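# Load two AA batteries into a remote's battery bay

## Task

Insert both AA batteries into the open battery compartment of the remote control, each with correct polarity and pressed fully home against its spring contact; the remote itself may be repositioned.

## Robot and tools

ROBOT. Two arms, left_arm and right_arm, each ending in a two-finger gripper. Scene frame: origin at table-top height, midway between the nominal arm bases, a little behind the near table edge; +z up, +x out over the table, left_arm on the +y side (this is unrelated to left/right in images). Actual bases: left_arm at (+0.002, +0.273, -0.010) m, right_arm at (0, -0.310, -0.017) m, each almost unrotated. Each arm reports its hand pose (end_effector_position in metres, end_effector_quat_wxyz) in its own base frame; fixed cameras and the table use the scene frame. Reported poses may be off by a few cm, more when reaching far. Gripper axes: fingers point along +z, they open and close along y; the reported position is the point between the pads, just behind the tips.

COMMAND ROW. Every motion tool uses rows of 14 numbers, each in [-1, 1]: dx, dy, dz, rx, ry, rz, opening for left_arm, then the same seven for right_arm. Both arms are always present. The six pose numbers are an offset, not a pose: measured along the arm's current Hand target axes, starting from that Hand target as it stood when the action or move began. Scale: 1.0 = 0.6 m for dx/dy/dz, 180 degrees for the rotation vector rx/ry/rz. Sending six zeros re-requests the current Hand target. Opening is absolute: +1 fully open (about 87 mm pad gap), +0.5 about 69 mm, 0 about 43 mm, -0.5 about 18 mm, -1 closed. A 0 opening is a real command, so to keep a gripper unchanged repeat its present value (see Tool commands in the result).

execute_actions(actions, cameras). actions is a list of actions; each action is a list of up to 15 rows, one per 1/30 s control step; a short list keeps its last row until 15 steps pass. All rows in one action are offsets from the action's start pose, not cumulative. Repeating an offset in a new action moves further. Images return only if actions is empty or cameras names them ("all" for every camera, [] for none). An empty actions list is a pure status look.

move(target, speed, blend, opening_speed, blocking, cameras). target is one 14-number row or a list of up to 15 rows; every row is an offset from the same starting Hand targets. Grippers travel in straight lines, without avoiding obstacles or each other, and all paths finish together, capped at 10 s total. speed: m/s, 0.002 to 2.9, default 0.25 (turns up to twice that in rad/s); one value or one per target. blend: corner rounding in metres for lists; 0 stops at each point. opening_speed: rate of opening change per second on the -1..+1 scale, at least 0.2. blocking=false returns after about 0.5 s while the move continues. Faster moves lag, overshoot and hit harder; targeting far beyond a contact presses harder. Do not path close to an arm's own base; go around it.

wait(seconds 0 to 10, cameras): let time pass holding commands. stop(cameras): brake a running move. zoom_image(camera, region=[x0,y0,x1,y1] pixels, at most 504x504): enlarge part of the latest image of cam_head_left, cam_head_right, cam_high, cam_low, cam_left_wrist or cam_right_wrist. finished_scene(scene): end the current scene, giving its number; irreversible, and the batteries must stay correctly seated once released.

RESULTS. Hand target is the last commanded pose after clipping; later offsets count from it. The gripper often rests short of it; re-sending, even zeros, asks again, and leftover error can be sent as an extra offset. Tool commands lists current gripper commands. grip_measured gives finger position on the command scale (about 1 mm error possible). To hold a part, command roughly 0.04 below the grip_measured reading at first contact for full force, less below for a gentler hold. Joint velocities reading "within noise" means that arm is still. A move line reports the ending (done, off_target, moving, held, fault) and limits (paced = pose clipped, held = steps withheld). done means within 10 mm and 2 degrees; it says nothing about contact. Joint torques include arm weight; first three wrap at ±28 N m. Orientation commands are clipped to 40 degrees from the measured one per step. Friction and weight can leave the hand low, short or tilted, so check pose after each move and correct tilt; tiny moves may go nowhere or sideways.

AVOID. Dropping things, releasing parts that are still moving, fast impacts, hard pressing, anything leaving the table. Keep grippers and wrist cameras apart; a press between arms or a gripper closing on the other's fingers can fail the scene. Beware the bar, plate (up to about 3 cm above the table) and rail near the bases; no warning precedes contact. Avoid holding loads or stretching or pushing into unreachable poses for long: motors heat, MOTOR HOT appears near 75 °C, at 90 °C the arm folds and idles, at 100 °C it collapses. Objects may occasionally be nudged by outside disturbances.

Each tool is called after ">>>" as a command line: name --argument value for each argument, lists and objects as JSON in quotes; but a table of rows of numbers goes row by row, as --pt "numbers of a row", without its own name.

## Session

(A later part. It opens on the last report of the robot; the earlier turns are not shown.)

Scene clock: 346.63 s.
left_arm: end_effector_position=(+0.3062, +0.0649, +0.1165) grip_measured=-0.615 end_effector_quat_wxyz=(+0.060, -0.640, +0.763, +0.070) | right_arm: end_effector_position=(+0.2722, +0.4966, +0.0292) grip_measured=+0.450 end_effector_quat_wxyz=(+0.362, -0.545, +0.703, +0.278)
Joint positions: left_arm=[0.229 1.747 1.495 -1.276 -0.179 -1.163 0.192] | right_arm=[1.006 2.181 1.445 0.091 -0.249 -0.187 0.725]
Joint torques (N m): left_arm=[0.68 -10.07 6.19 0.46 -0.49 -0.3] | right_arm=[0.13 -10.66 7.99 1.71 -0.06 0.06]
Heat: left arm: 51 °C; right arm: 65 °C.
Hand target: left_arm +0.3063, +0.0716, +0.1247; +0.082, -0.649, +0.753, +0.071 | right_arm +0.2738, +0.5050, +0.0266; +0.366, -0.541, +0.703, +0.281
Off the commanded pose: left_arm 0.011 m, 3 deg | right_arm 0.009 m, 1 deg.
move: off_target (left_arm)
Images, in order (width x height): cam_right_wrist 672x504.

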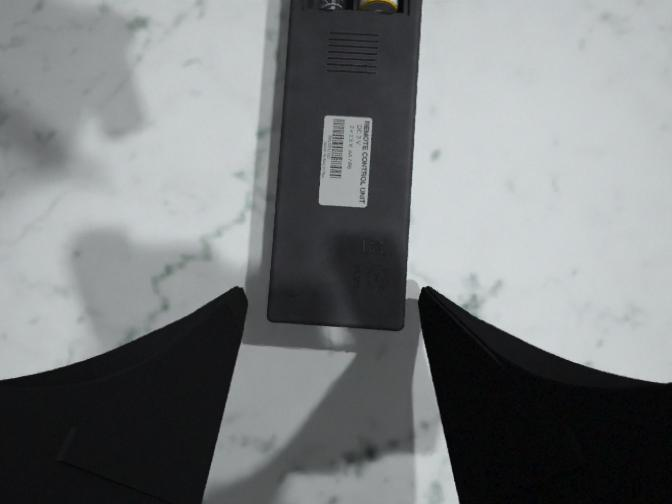

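>>> move --pt "0 0 0 0 0 0 -0.67 -0.0125 0 0.0033 0.0114 0 0.008 0.45" --pt "0 0 0 0 0 0 -0.67 -0.0125 0 0.0033 0.0114 0 0.008 0.0" --cameras '["cam_right_wrist","cam_left_wrist"]' --speed '[0.05,0.08]' --opening_speed 0.5

Scene clock: 349.40 s.
left_arm: end_effector_position=(+0.3062, +0.0649, +0.1165) grip_measured=-0.615 end_effector_quat_wxyz=(+0.060, -0.640, +0.763, +0.070) | right_arm: end_effector_position=(+0.2751, +0.5034, +0.0336) grip_measured=+0.074 end_effector_quat_wxyz=(+0.372, -0.527, +0.714, +0.271)
Joint positions: left_arm=[0.229 1.747 1.495 -1.276 -0.179 -1.163 0.192] | right_arm=[1.021 2.19 1.472 0.089 -0.2 -0.15 0.537]
Joint torques (N m): left_arm=[0.62 -9.96 6.23 0.49 -0.48 -0.26] | right_arm=[0.16 -11.12 8.29 1.59 -0.07 0.04]
Heat: left arm: 50 °C; right arm: 65 °C.
Hand target: left_arm +0.3063, +0.0716, +0.1247; +0.082, -0.649, +0.753, +0.071 | right_arm +0.2752, +0.5108, +0.0315; +0.372, -0.526, +0.714, +0.273
Off the commanded pose: left_arm 0.011 m, 3 deg | right_arm 0.008 m, 0 deg.
move: off_target (left_arm)
Images, in order (width x height): cam_left_wrist 672x504, cam_right_wrist 672x504.

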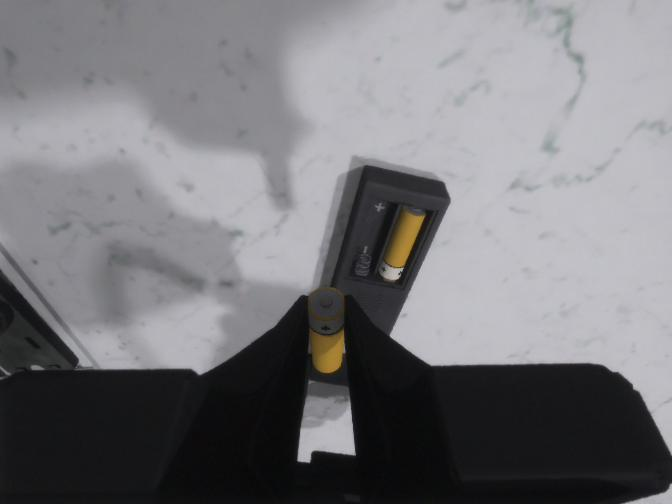

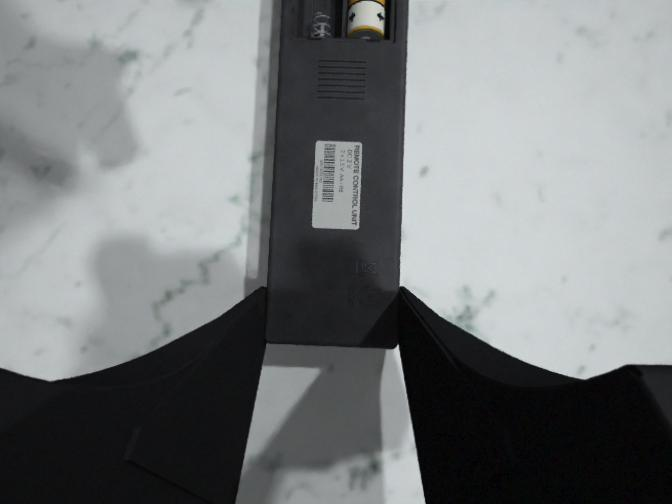

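>>> move --pt "0.0103 -0.0397 0.0825 0.0164 0 0.0617 -0.67 0 0 0 0 0 0 0.0" --cameras '["cam_right_wrist","cam_left_wrist","cam_head_right","cam_low"]' --speed '[0.1]'

>>> zoom_image --camera "cam_left_wrist" --region '[220, 160, 460, 400]'

>>> zoom_image --camera "cam_head_right" --region '[140, 240, 240, 320]'

Scene clock: 353.57 s.
left_arm: end_effector_position=(+0.3294, +0.0723, +0.0766) grip_measured=-0.615 end_effector_quat_wxyz=(+0.089, -0.576, +0.810, +0.060) | right_arm: end_effector_position=(+0.2752, +0.5033, +0.0336) grip_measured=+0.074 end_effector_quat_wxyz=(+0.372, -0.527, +0.715, +0.271)
Joint positions: left_arm=[0.226 1.802 1.402 -1.052 -0.179 -1 0.192] | right_arm=[1.021 2.19 1.472 0.089 -0.198 -0.149 0.537]
Joint torques (N m): left_arm=[-0.13 -7.66 6.37 0.61 -0.18 -0.01] | right_arm=[0.16 -11.12 8.28 1.59 -0.09 0.03]
Heat: left arm: 50 °C; right arm: 64 °C.
Hand target: left_arm +0.3307, +0.0727, +0.0752; +0.092, -0.571, +0.814, +0.059 | right_arm +0.2752, +0.5108, +0.0315; +0.372, -0.526, +0.714, +0.273
Off the commanded pose: left_arm 0.002 m, 1 deg | right_arm 0.008 m, 0 deg.
move: done
Images, in order (width x height): cam_head_right 504x504, cam_low 504x504, cam_left_wrist 672x504, cam_right_wrist 672x504.

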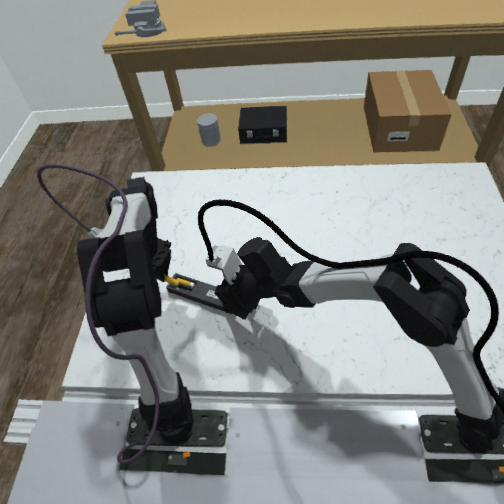

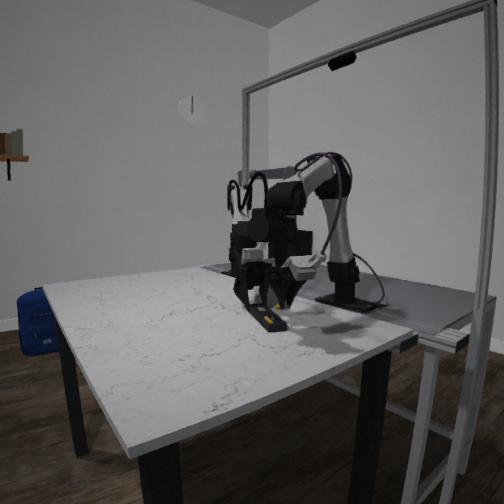

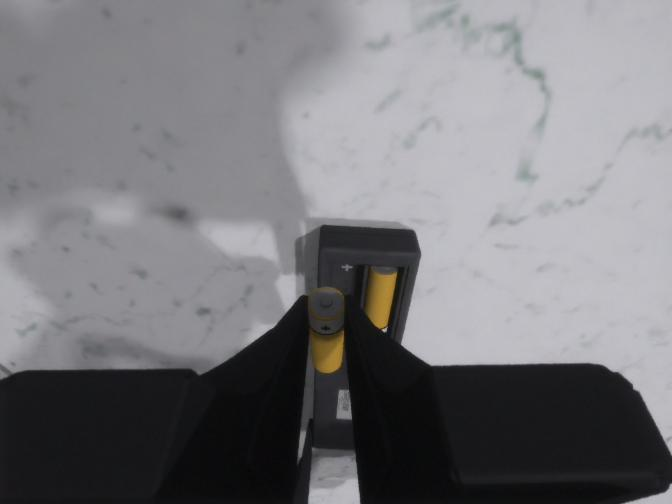

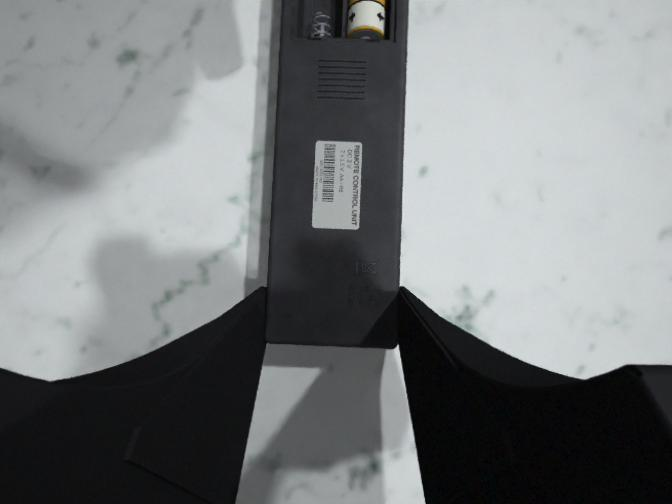

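Scaled by 2.100.

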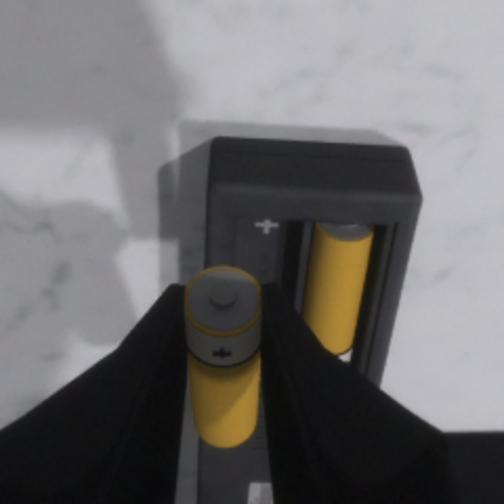

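Scaled by 5.040.

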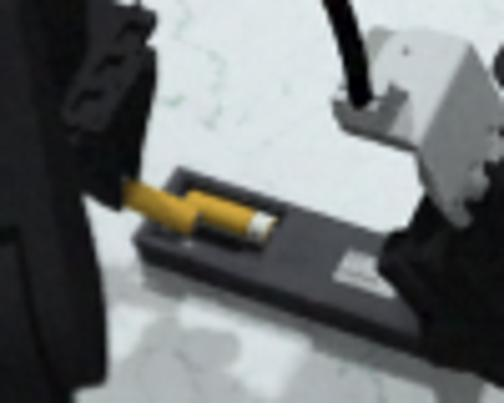

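>>> move --pt "0.0067 -0.0125 0.025 0.0037 0 0.014 -0.67 0 0 0 0 0 0 0.0" --cameras '["cam_right_wrist","cam_left_wrist","cam_head_right","cam_low"]' --speed '[0.08]'

>>> zoom_image --camera "cam_left_wrist" --region '[220, 160, 460, 400]'

>>> zoom_image --camera "cam_head_right" --region '[140, 240, 240, 320]'

>>> zoom_image --camera "cam_right_wrist" --region '[270, 0, 420, 80]'

Scene clock: 356.63 s.
left_arm: end_effector_position=(+0.3362, +0.0697, +0.0612) grip_measured=-0.615 end_effector_quat_wxyz=(+0.091, -0.557, +0.823, +0.060) | right_arm: end_effector_position=(+0.2752, +0.5033, +0.0336) grip_measured=+0.074 end_effector_quat_wxyz=(+0.372, -0.527, +0.715, +0.271)
Joint positions: left_arm=[0.212 1.833 1.379 -0.99 -0.179 -0.967 0.192] | right_arm=[1.021 2.19 1.472 0.089 -0.198 -0.149 0.537]
Joint torques (N m): left_arm=[-0.08 -7.69 6.38 0.61 -0.12 0.01] | right_arm=[0.16 -11.12 8.28 1.59 -0.09 0.03]
Heat: left arm: 50 °C; right arm: 64 °C.
Hand target: left_arm +0.3376, +0.0694, +0.0596; +0.094, -0.552, +0.827, +0.057 | right_arm +0.2751, +0.5108, +0.0315; +0.372, -0.526, +0.714, +0.273
Off the commanded pose: left_arm 0.002 m, 1 deg | right_arm 0.008 m, 0 deg.
move: done
Images, in order (width x height): cam_head_right 504x504, cam_low 504x504, cam_left_wrist 672x504, cam_right_wrist 672x504.

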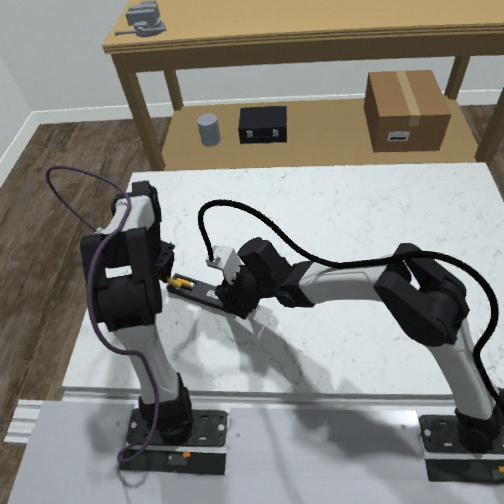

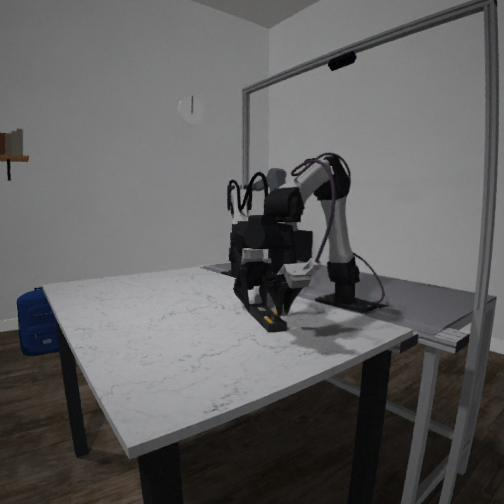

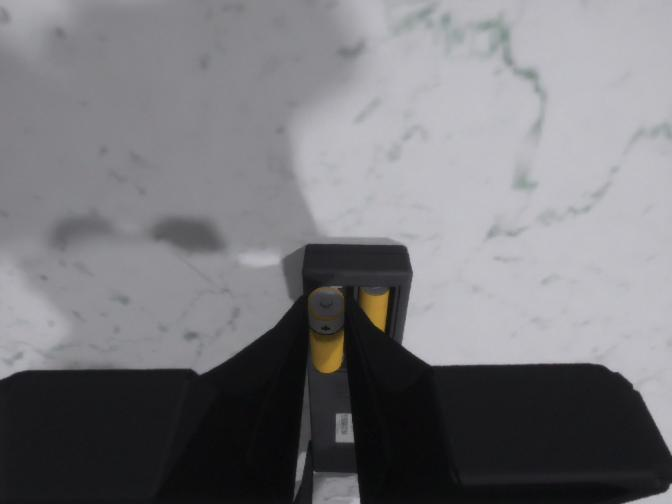

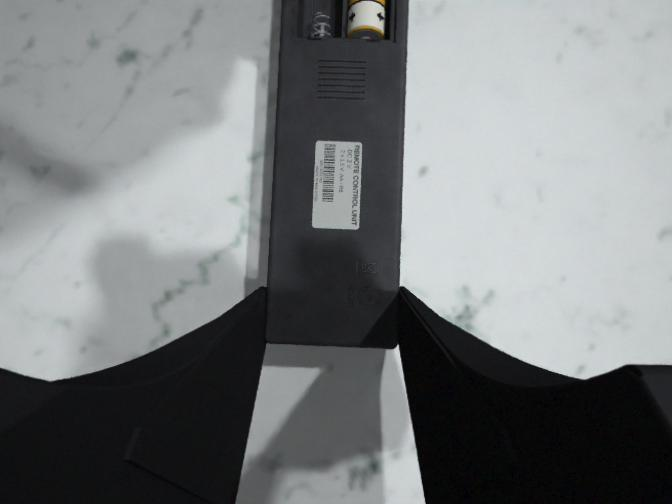

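Scaled by 2.100.

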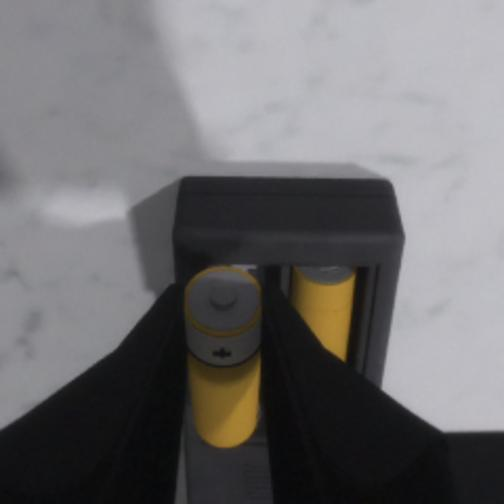

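Scaled by 5.040.

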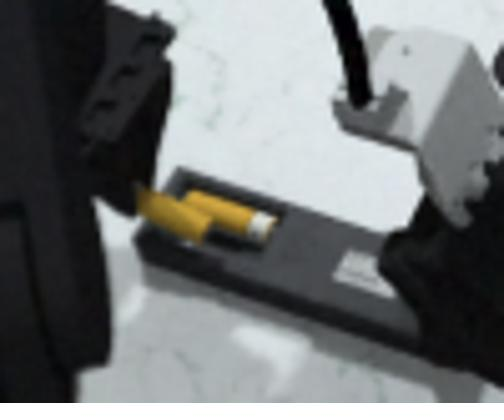

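Scaled by 3.360.

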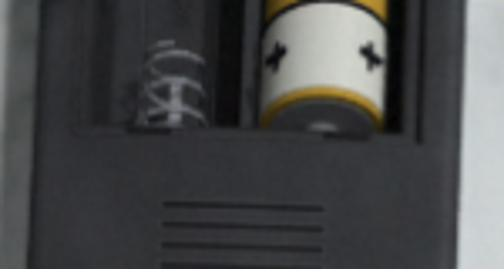

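>>> move --pt "0.0117 -0.0078 0.0177 0 0 0 -0.67 0 0 0 0 0 0 0.0" --cameras '["cam_right_wrist","cam_left_wrist","cam_head_right"]' --speed '[0.06]'

>>> zoom_image --camera "cam_left_wrist" --region '[220, 160, 460, 400]'

>>> zoom_image --camera "cam_head_right" --region '[140, 240, 240, 320]'

>>> zoom_image --camera "cam_right_wrist" --region '[270, 0, 420, 80]'

Scene clock: 359.73 s.
left_arm: end_effector_position=(+0.3386, +0.0636, +0.0499) grip_measured=-0.615 end_effector_quat_wxyz=(+0.091, -0.549, +0.828, +0.059) | right_arm: end_effector_position=(+0.2753, +0.5033, +0.0336) grip_measured=+0.074 end_effector_quat_wxyz=(+0.372, -0.527, +0.715, +0.271)
Joint positions: left_arm=[0.193 1.848 1.353 -0.95 -0.178 -0.967 0.192] | right_arm=[1.021 2.19 1.472 0.089 -0.198 -0.149 0.537]
Joint torques (N m): left_arm=[0.01 -7.8 6.3 0.64 -0.2 -0.12] | right_arm=[0.16 -11.12 8.28 1.59 -0.09 0.03]
Heat: left arm: 49 °C; right arm: 64 °C.
Hand target: left_arm +0.3403, +0.0633, +0.0478; +0.094, -0.552, +0.827, +0.056 | right_arm +0.2752, +0.5108, +0.0315; +0.372, -0.526, +0.715, +0.273
Off the commanded pose: left_arm 0.003 m, 1 deg | right_arm 0.008 m, 0 deg.
move: done
Images, in order (width x height): cam_head_right 504x504, cam_left_wrist 672x504, cam_right_wrist 672x504.

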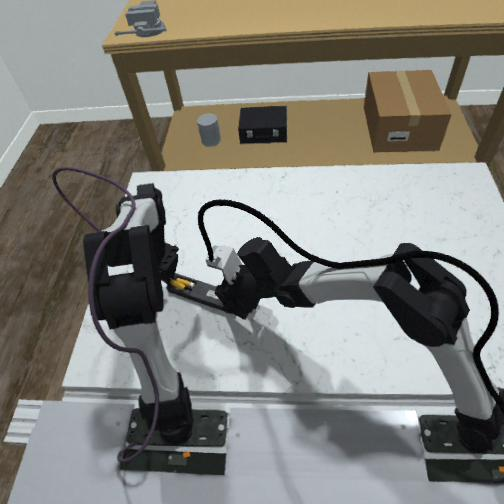

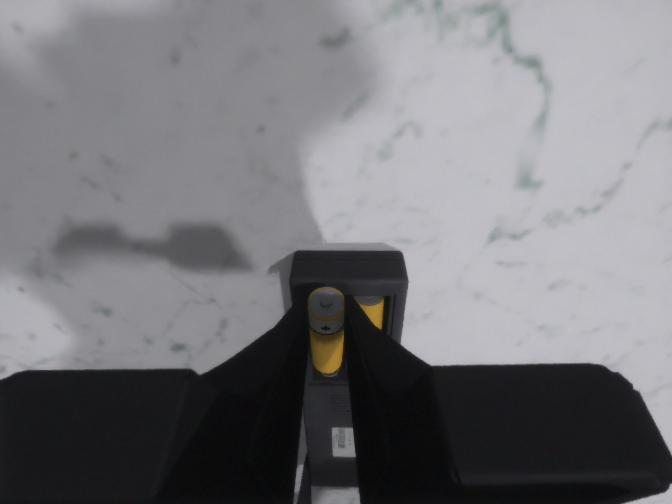

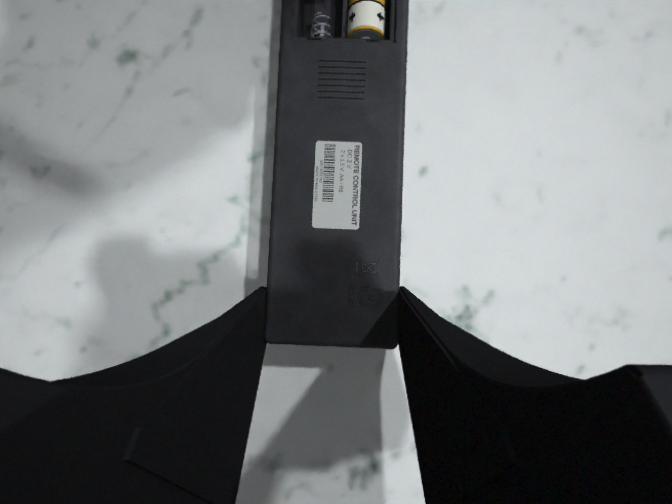

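Scaled by 2.100.

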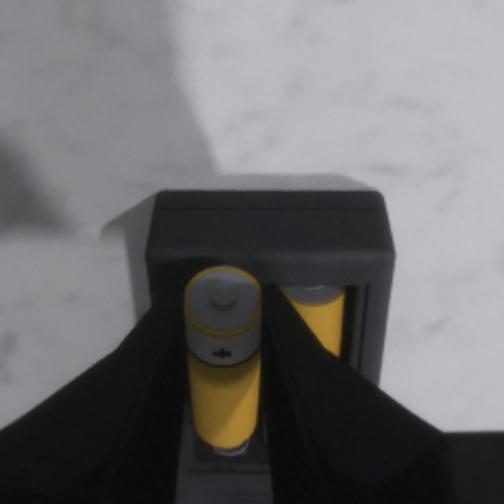

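Scaled by 5.040.

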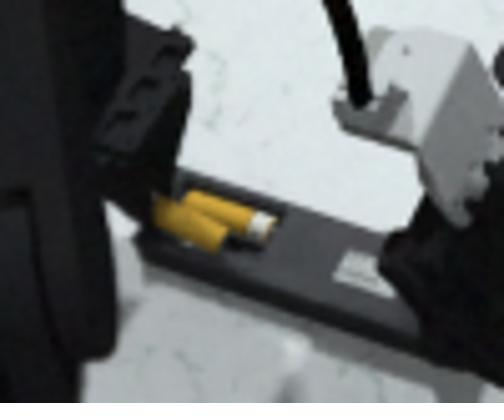

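Scaled by 3.360.

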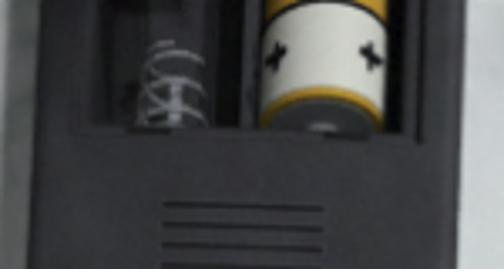

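>>> move --pt "0.0354 -0.001 -0.0095 0 0 0 -0.68 0 0 0 0 0 0 0.0" --cameras '["cam_right_wrist","cam_left_wrist","cam_head_right"]' --speed '[0.05]'

>>> zoom_image --camera "cam_left_wrist" --region '[220, 160, 460, 400]'

>>> zoom_image --camera "cam_head_right" --region '[140, 240, 240, 320]'

>>> zoom_image --camera "cam_right_wrist" --region '[270, 0, 420, 80]'

Scene clock: 361.60 s.
left_arm: end_effector_position=(+0.3352, +0.0501, +0.0437) grip_measured=-0.615 end_effector_quat_wxyz=(+0.093, -0.548, +0.829, +0.067) | right_arm: end_effector_position=(+0.2752, +0.5031, +0.0334) grip_measured=+0.074 end_effector_quat_wxyz=(+0.371, -0.527, +0.715, +0.270)
Joint positions: left_arm=[0.148 1.839 1.316 -0.933 -0.199 -1.009 0.192] | right_arm=[1.021 2.19 1.472 0.088 -0.198 -0.149 0.537]
Joint torques (N m): left_arm=[-0.76 -10.25 5.53 0.43 -0.06 -0.3] | right_arm=[0.16 -11.12 8.29 1.6 -0.09 0.03]
Heat: left arm: 49 °C; right arm: 64 °C.
Hand target: left_arm +0.3323, +0.0429, +0.0487; +0.093, -0.552, +0.827, +0.057 | right_arm +0.2752, +0.5108, +0.0315; +0.372, -0.526, +0.715, +0.273
Off the commanded pose: left_arm 0.009 m, 1 deg | right_arm 0.008 m, 0 deg.
move: done
Images, in order (width x height): cam_head_right 504x504, cam_left_wrist 672x504, cam_right_wrist 672x504.

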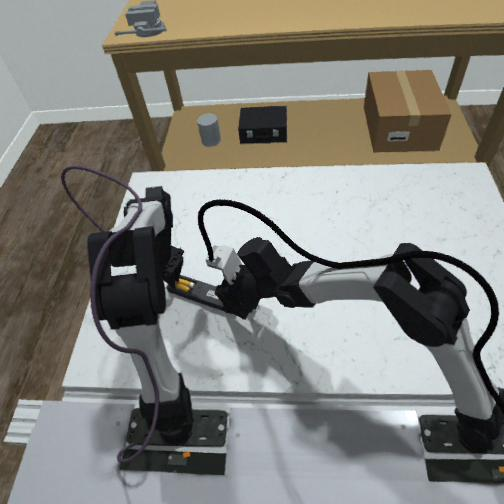

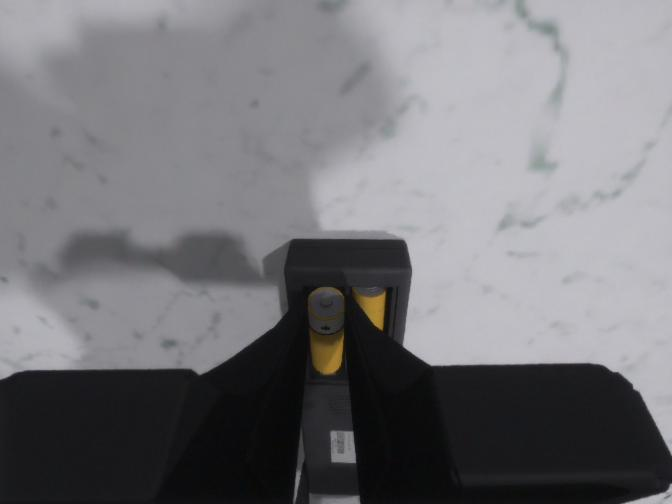

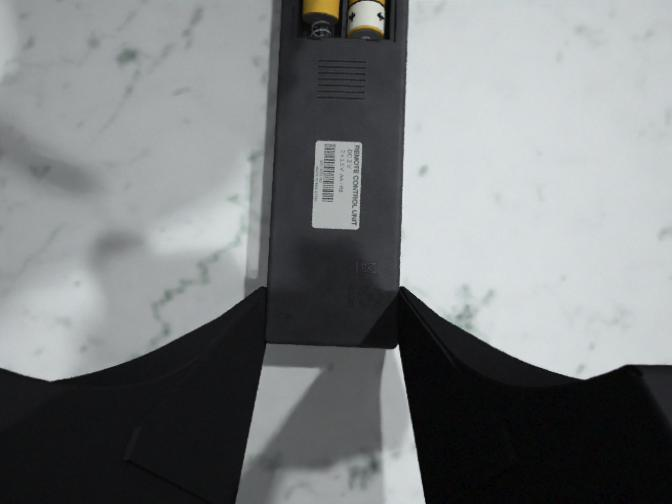

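Scaled by 2.100.

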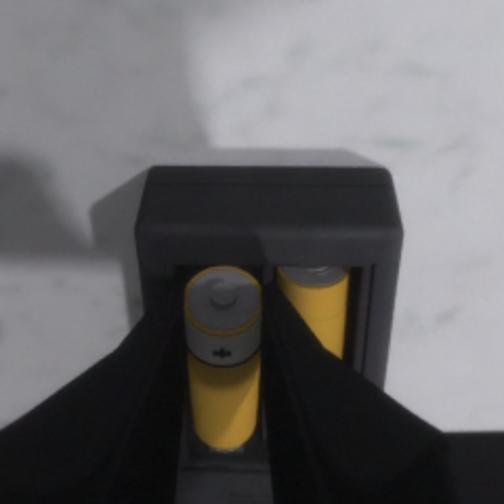

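Scaled by 5.040.

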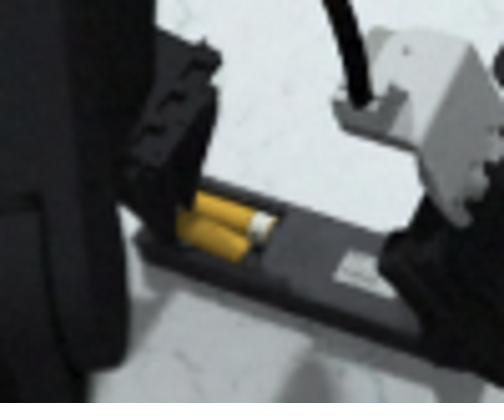

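Scaled by 3.360.

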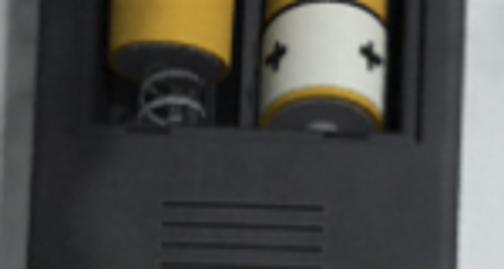

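>>> move --pt "0.014 0 0.0 0 0 0 -0.68 0 0 0 0 0 0 0.0" --cameras '["cam_right_wrist","cam_left_wrist"]' --speed '[0.05]'

>>> zoom_image --camera "cam_left_wrist" --region '[220, 160, 460, 400]'

>>> zoom_image --camera "cam_right_wrist" --region '[270, 0, 420, 80]'

Scene clock: 363.53 s.
left_arm: end_effector_position=(+0.3349, +0.0483, +0.0438) grip_measured=-0.615 end_effector_quat_wxyz=(+0.104, -0.549, +0.826, +0.073) | right_arm: end_effector_position=(+0.2751, +0.5031, +0.0333) grip_measured=+0.074 end_effector_quat_wxyz=(+0.371, -0.527, +0.715, +0.270)
Joint positions: left_arm=[0.131 1.825 1.297 -0.919 -0.223 -1.028 0.192] | right_arm=[1.021 2.19 1.472 0.088 -0.198 -0.149 0.537]
Joint torques (N m): left_arm=[-1.02 -9.87 5.18 0.36 0.14 -0.31] | right_arm=[0.16 -11.11 8.28 1.6 -0.09 0.03]
Heat: left arm: 49 °C; right arm: 64 °C.
Hand target: left_arm +0.3292, +0.0352, +0.0469; +0.093, -0.552, +0.827, +0.056 | right_arm +0.2752, +0.5108, +0.0315; +0.372, -0.526, +0.714, +0.273
Off the commanded pose: left_arm 0.015 m, 2 deg | right_arm 0.008 m, 0 deg.
move: off_target (left_arm)
Images, in order (width x height): cam_left_wrist 672x504, cam_right_wrist 672x504.

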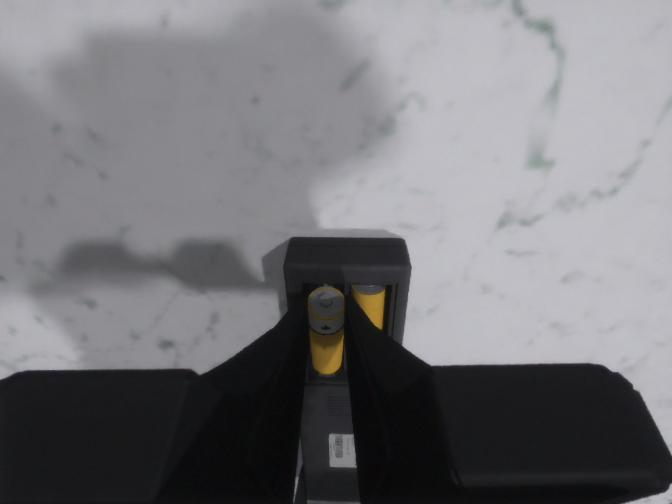

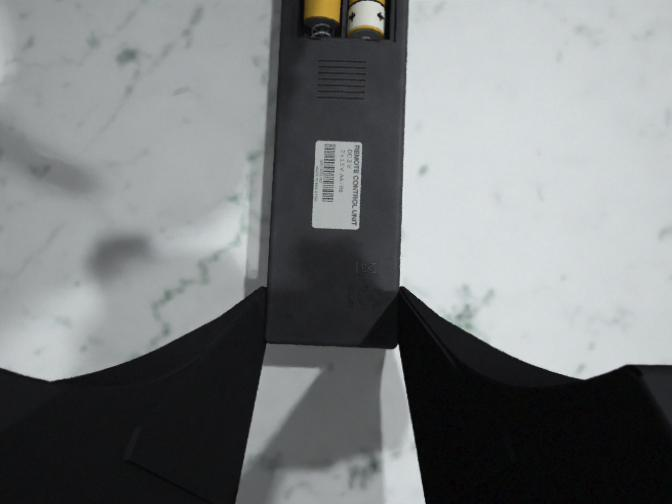

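Scaled by 2.100.

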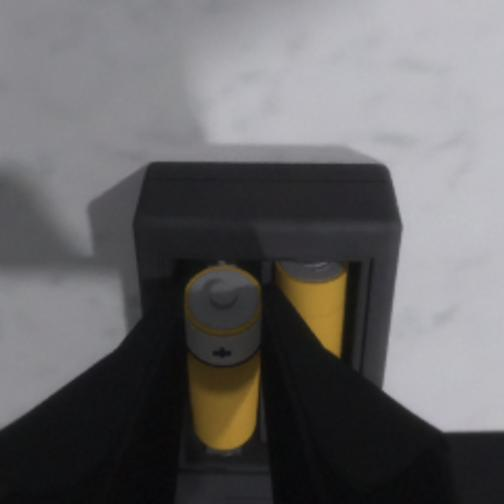

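Scaled by 3.360.

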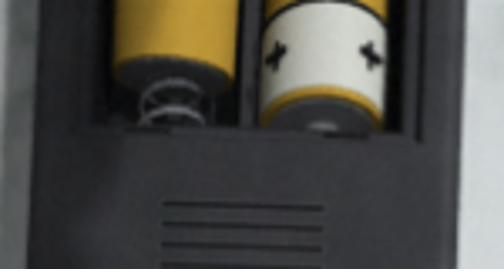

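>>> move --pt "0.018 0 0.016 0 0 0 -0.68 0 0 0 0 0 0 0.0" --cameras '["cam_right_wrist","cam_left_wrist"]' --speed '[0.05]'

>>> zoom_image --camera "cam_left_wrist" --region '[220, 160, 460, 400]'

>>> zoom_image --camera "cam_right_wrist" --region '[270, 0, 420, 80]'

Scene clock: 364.80 s.
left_arm: end_effector_position=(+0.3354, +0.0467, +0.0405) grip_measured=-0.615 end_effector_quat_wxyz=(+0.120, -0.548, +0.824, +0.077) | right_arm: end_effector_position=(+0.2751, +0.5029, +0.0332) grip_measured=+0.074 end_effector_quat_wxyz=(+0.371, -0.527, +0.715, +0.270)
Joint positions: left_arm=[0.115 1.808 1.261 -0.877 -0.247 -1.042 0.192] | right_arm=[1.021 2.19 1.472 0.087 -0.198 -0.149 0.537]
Joint torques (N m): left_arm=[-1.32 -8.28 4.19 0.4 0.43 -0.42] | right_arm=[0.17 -11.11 8.28 1.61 -0.09 0.03]
Heat: left arm: 49 °C; right arm: 64 °C.
Hand target: left_arm +0.3261, +0.0274, +0.0353; +0.094, -0.552, +0.827, +0.056 | right_arm +0.2752, +0.5108, +0.0315; +0.372, -0.526, +0.714, +0.273
Off the commanded pose: left_arm 0.022 m, 4 deg | right_arm 0.008 m, 0 deg.
move: off_target (left_arm)
Images, in order (width x height): cam_left_wrist 672x504, cam_right_wrist 672x504.

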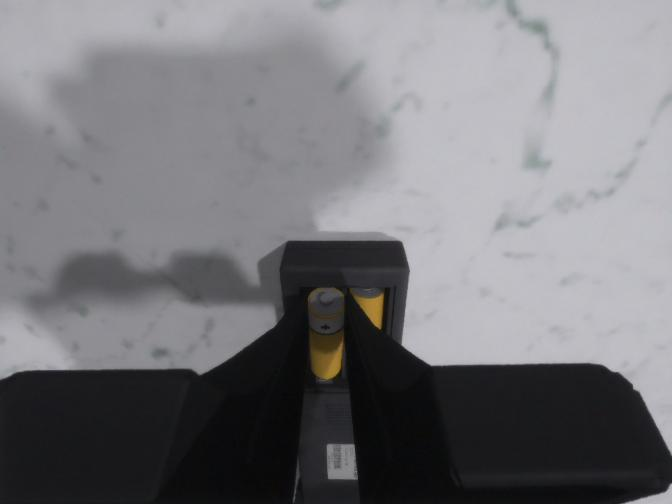

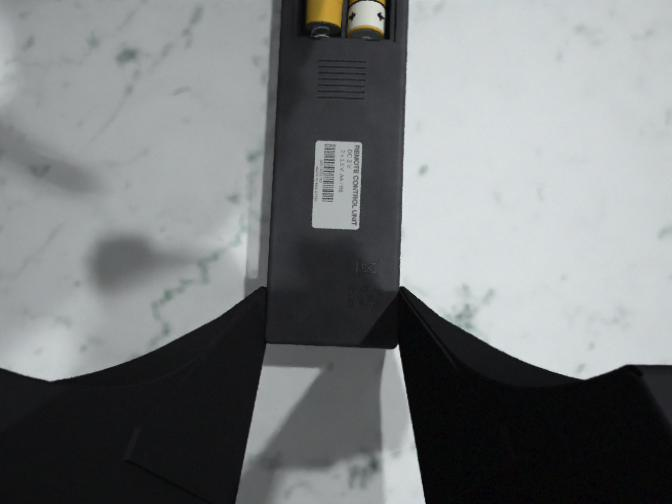

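Scaled by 2.100.

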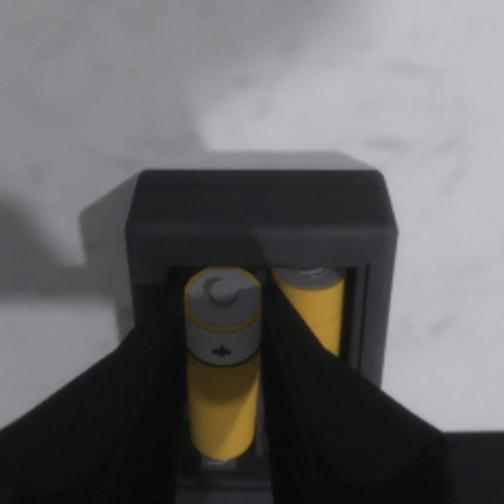

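Scaled by 3.360.

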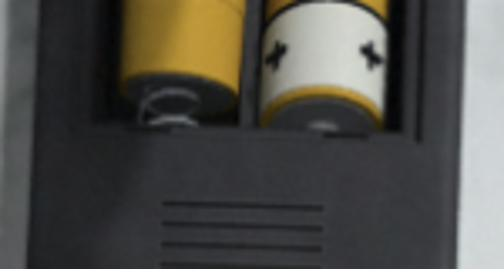

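>>> move --pt "0.0 0 0.0 0 0 0 -0.42 0 0 0 0 0 0 0.0" --cameras '["cam_right_wrist","cam_left_wrist"]' --opening_speed 0.3

>>> zoom_image --camera "cam_left_wrist" --region '[220, 160, 460, 400]'

>>> zoom_image --camera "cam_right_wrist" --region '[270, 0, 420, 80]'

Scene clock: 366.40 s.
left_arm: end_effector_position=(+0.3359, +0.0462, +0.0403) grip_measured=-0.569 end_effector_quat_wxyz=(+0.121, -0.551, +0.822, +0.077) | right_arm: end_effector_position=(+0.2751, +0.5029, +0.0332) grip_measured=+0.074 end_effector_quat_wxyz=(+0.371, -0.527, +0.715, +0.270)
Joint positions: left_arm=[0.113 1.808 1.259 -0.875 -0.248 -1.05 0.215] | right_arm=[1.021 2.19 1.472 0.087 -0.198 -0.149 0.537]
Joint torques (N m): left_arm=[-1.46 -8.21 4.27 0.41 0.43 -0.4] | right_arm=[0.16 -11.12 8.28 1.61 -0.09 0.03]
Heat: left arm: 49 °C; right arm: 63 °C.
Hand target: left_arm +0.3261, +0.0273, +0.0352; +0.094, -0.552, +0.827, +0.056 | right_arm +0.2752, +0.5108, +0.0315; +0.372, -0.526, +0.714, +0.273
Off the commanded pose: left_arm 0.022 m, 4 deg | right_arm 0.008 m, 0 deg.
move: off_target (left_arm)
Images, in order (width x height): cam_left_wrist 672x504, cam_right_wrist 672x504.

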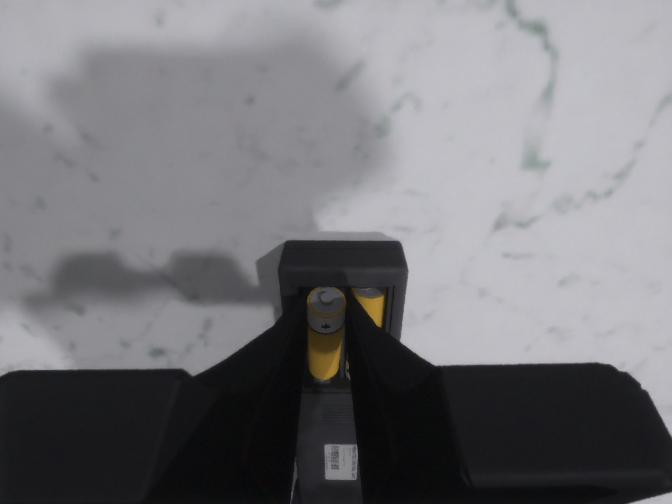

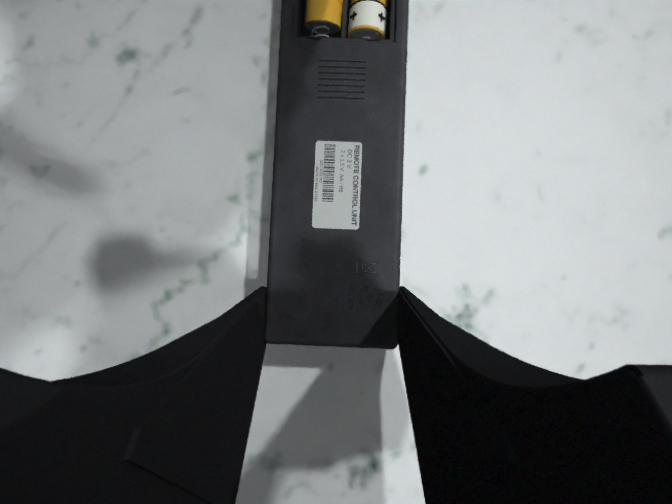

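Scaled by 2.100.

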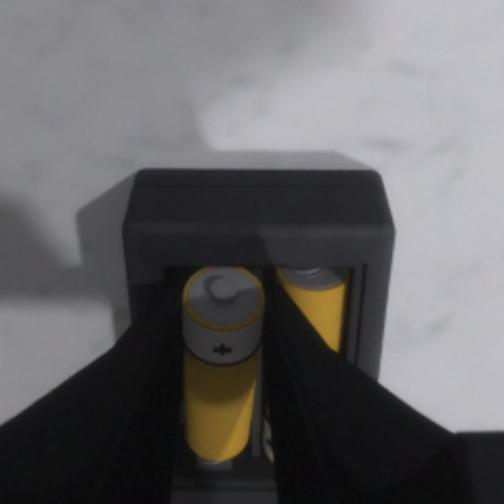

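Scaled by 3.360.

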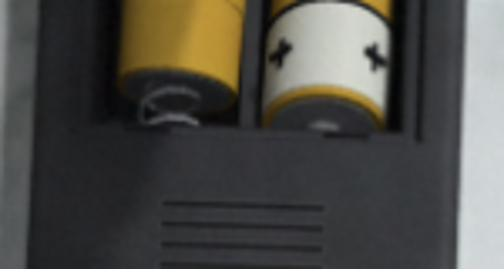

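>>> move --pt "0.0 0 0.0 0 0 0 -0.57 0 0 0 0 0 0 0.0" --pt "-0.02 0 -0.03 0 0 0 -0.57 0 0 0 0 0 0 0.0" --pt "-0.02 0 -0.09 0 0 0 -0.5 0 0 0 0 0 0 0.0" --cameras '["cam_right_wrist","cam_left_wrist","cam_head_right"]' --speed '[0.04,0.04,0.06]'

>>> zoom_image --camera "cam_left_wrist" --region '[220, 160, 460, 400]'

>>> zoom_image --camera "cam_right_wrist" --region '[270, 0, 420, 80]'

>>> zoom_image --camera "cam_head_right" --region '[140, 240, 240, 320]'

Scene clock: 370.57 s.
left_arm: end_effector_position=(+0.3166, +0.0280, +0.0737) grip_measured=-0.500 end_effector_quat_wxyz=(+0.071, -0.545, +0.833, +0.071) | right_arm: end_effector_position=(+0.2752, +0.5031, +0.0334) grip_measured=+0.074 end_effector_quat_wxyz=(+0.371, -0.527, +0.715, +0.270)
Joint positions: left_arm=[0.095 1.78 1.364 -1.095 -0.192 -1.058 0.25] | right_arm=[1.021 2.19 1.473 0.086 -0.198 -0.149 0.537]
Joint torques (N m): left_arm=[0.05 -9.94 9.68 0.33 -0.18 -0.27] | right_arm=[0.23 -11.14 8.21 1.61 -0.09 0.03]
Heat: left arm: 49 °C; right arm: 63 °C.
Hand target: left_arm +0.3255, +0.0276, +0.0906; +0.094, -0.552, +0.827, +0.057 | right_arm +0.2752, +0.5107, +0.0314; +0.372, -0.526, +0.715, +0.273
Off the commanded pose: left_arm 0.019 m, 3 deg | right_arm 0.008 m, 0 deg.
move: off_target (left_arm); target 3's new opening was sent with left_arm's hand 0.019 m and 3 deg from that target
Images, in order (width x height): cam_head_right 504x504, cam_left_wrist 672x504, cam_right_wrist 672x504.

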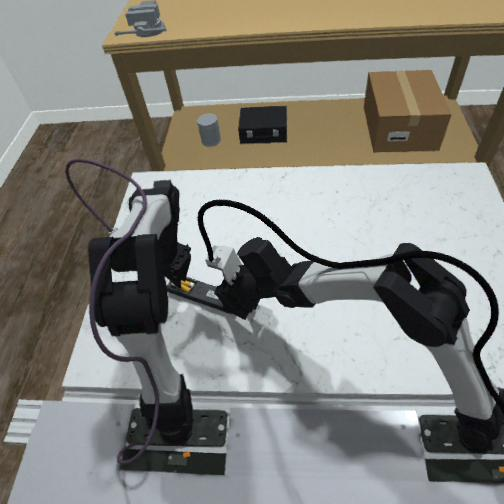

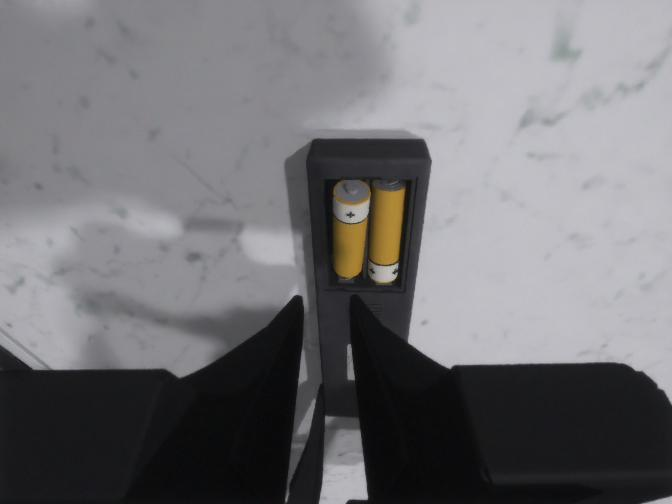

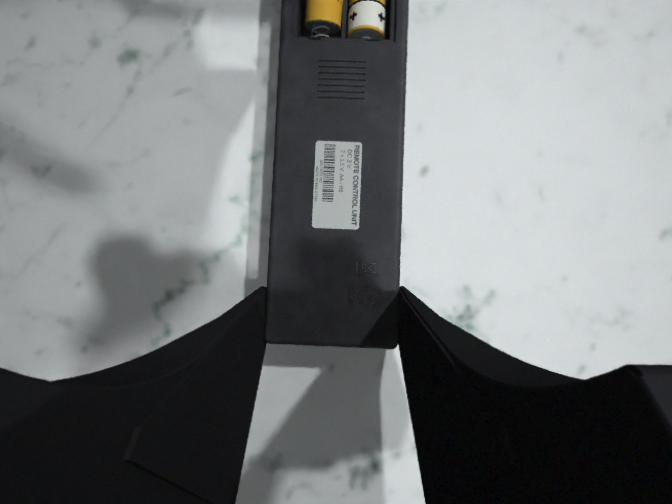

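Scaled by 2.100.

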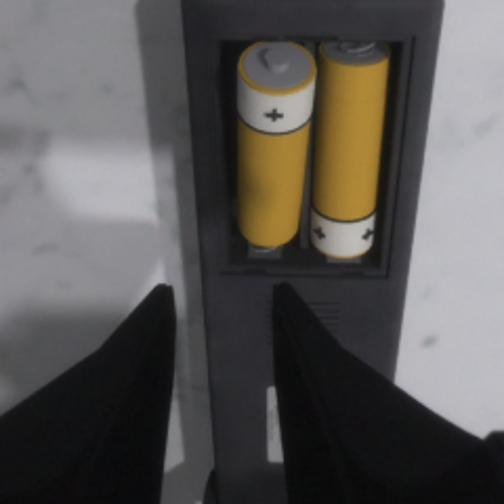

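Scaled by 3.360.

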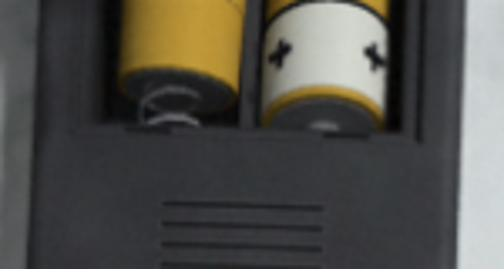

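Scaled by 5.040.

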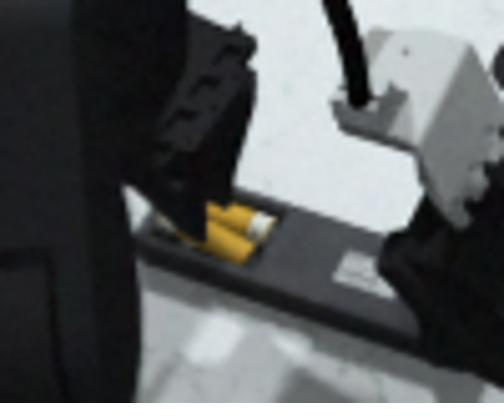

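>>> execute_actions --actions '[]' --cameras '["cam_head_right","cam_low","cam_left_wrist","cam_right_wrist"]'

Scene clock: 374.87 s.
left_arm: end_effector_position=(+0.3166, +0.0280, +0.0737) grip_measured=-0.500 end_effector_quat_wxyz=(+0.071, -0.545, +0.833, +0.071) | right_arm: end_effector_position=(+0.2752, +0.5031, +0.0334) grip_measured=+0.074 end_effector_quat_wxyz=(+0.371, -0.527, +0.715, +0.270)
Joint positions: left_arm=[0.095 1.78 1.364 -1.095 -0.192 -1.058 0.25] | right_arm=[1.021 2.19 1.473 0.086 -0.198 -0.149 0.537]
Joint velocities: within noise
Joint torques (N m): left_arm=[0.02 -10.02 9.66 0.31 -0.17 -0.25] | right_arm=[0.16 -11.12 8.21 1.61 -0.09 0.03]
Heat: left arm: 50 °C; right arm: 63 °C.
Hand target: left_arm +0.3255, +0.0276, +0.0906; +0.094, -0.552, +0.827, +0.057 | right_arm +0.2752, +0.5107, +0.0314; +0.372, -0.526, +0.715, +0.273
Tool commands: left_gripper/opening=-0.5 right_gripper/opening=+0.0
Off the commanded pose: left_arm 0.019 m, 3 deg | right_arm 0.008 m, 0 deg.
Images, in order (width x height): cam_head_right 504x504, cam_low 504x504, cam_left_wrist 672x504, cam_right_wrist 672x504.

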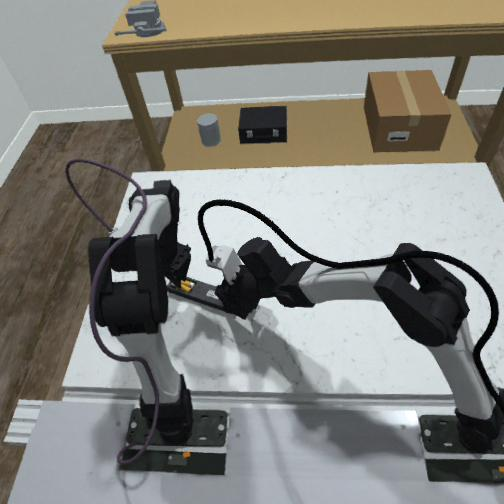

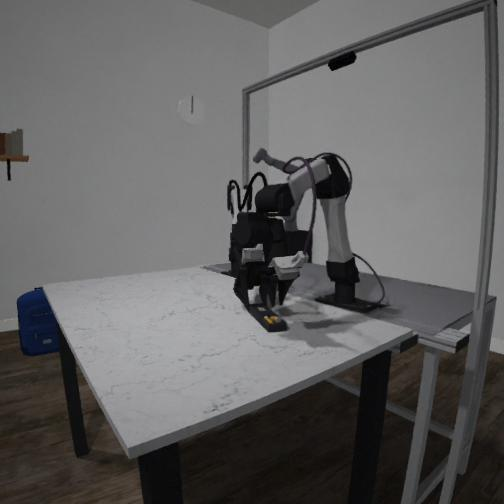

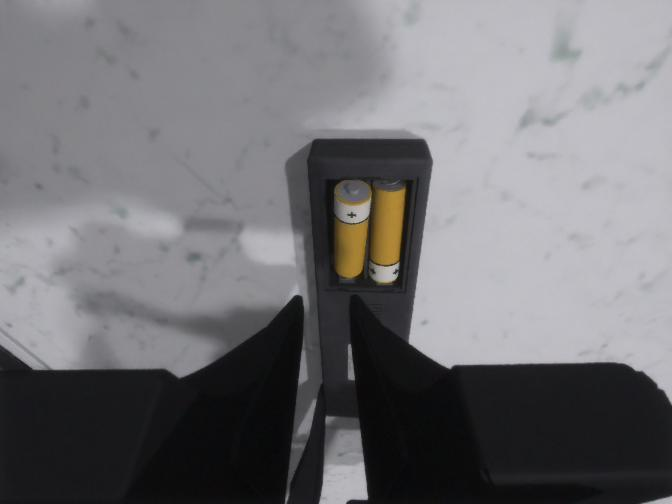

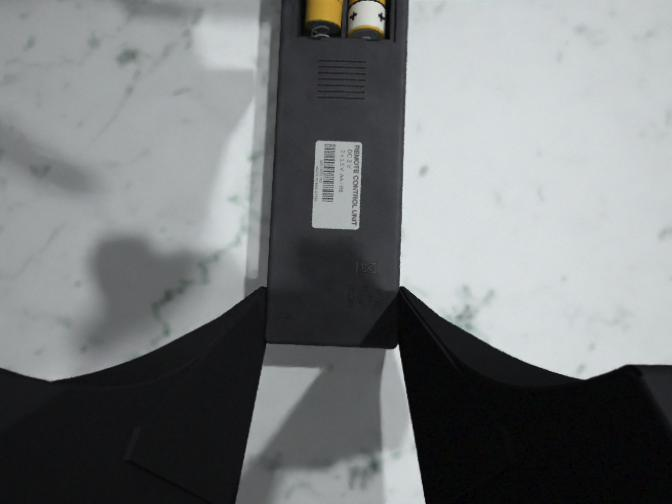

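>>> zoom_image --camera "cam_left_wrist" --region '[280, 120, 460, 320]'

>>> zoom_image --camera "cam_low" --region '[230, 285, 310, 345]'

Scaled by 2.520.

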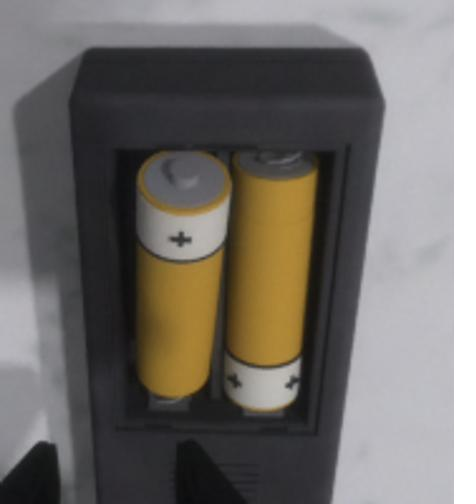

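Scaled by 6.300.

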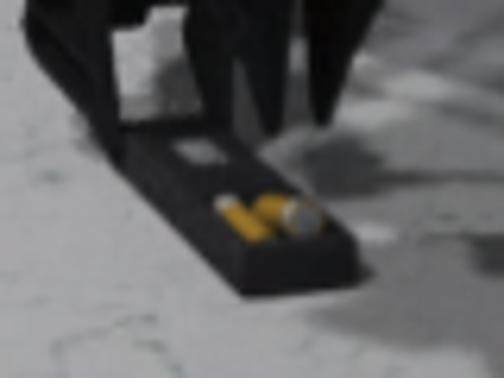

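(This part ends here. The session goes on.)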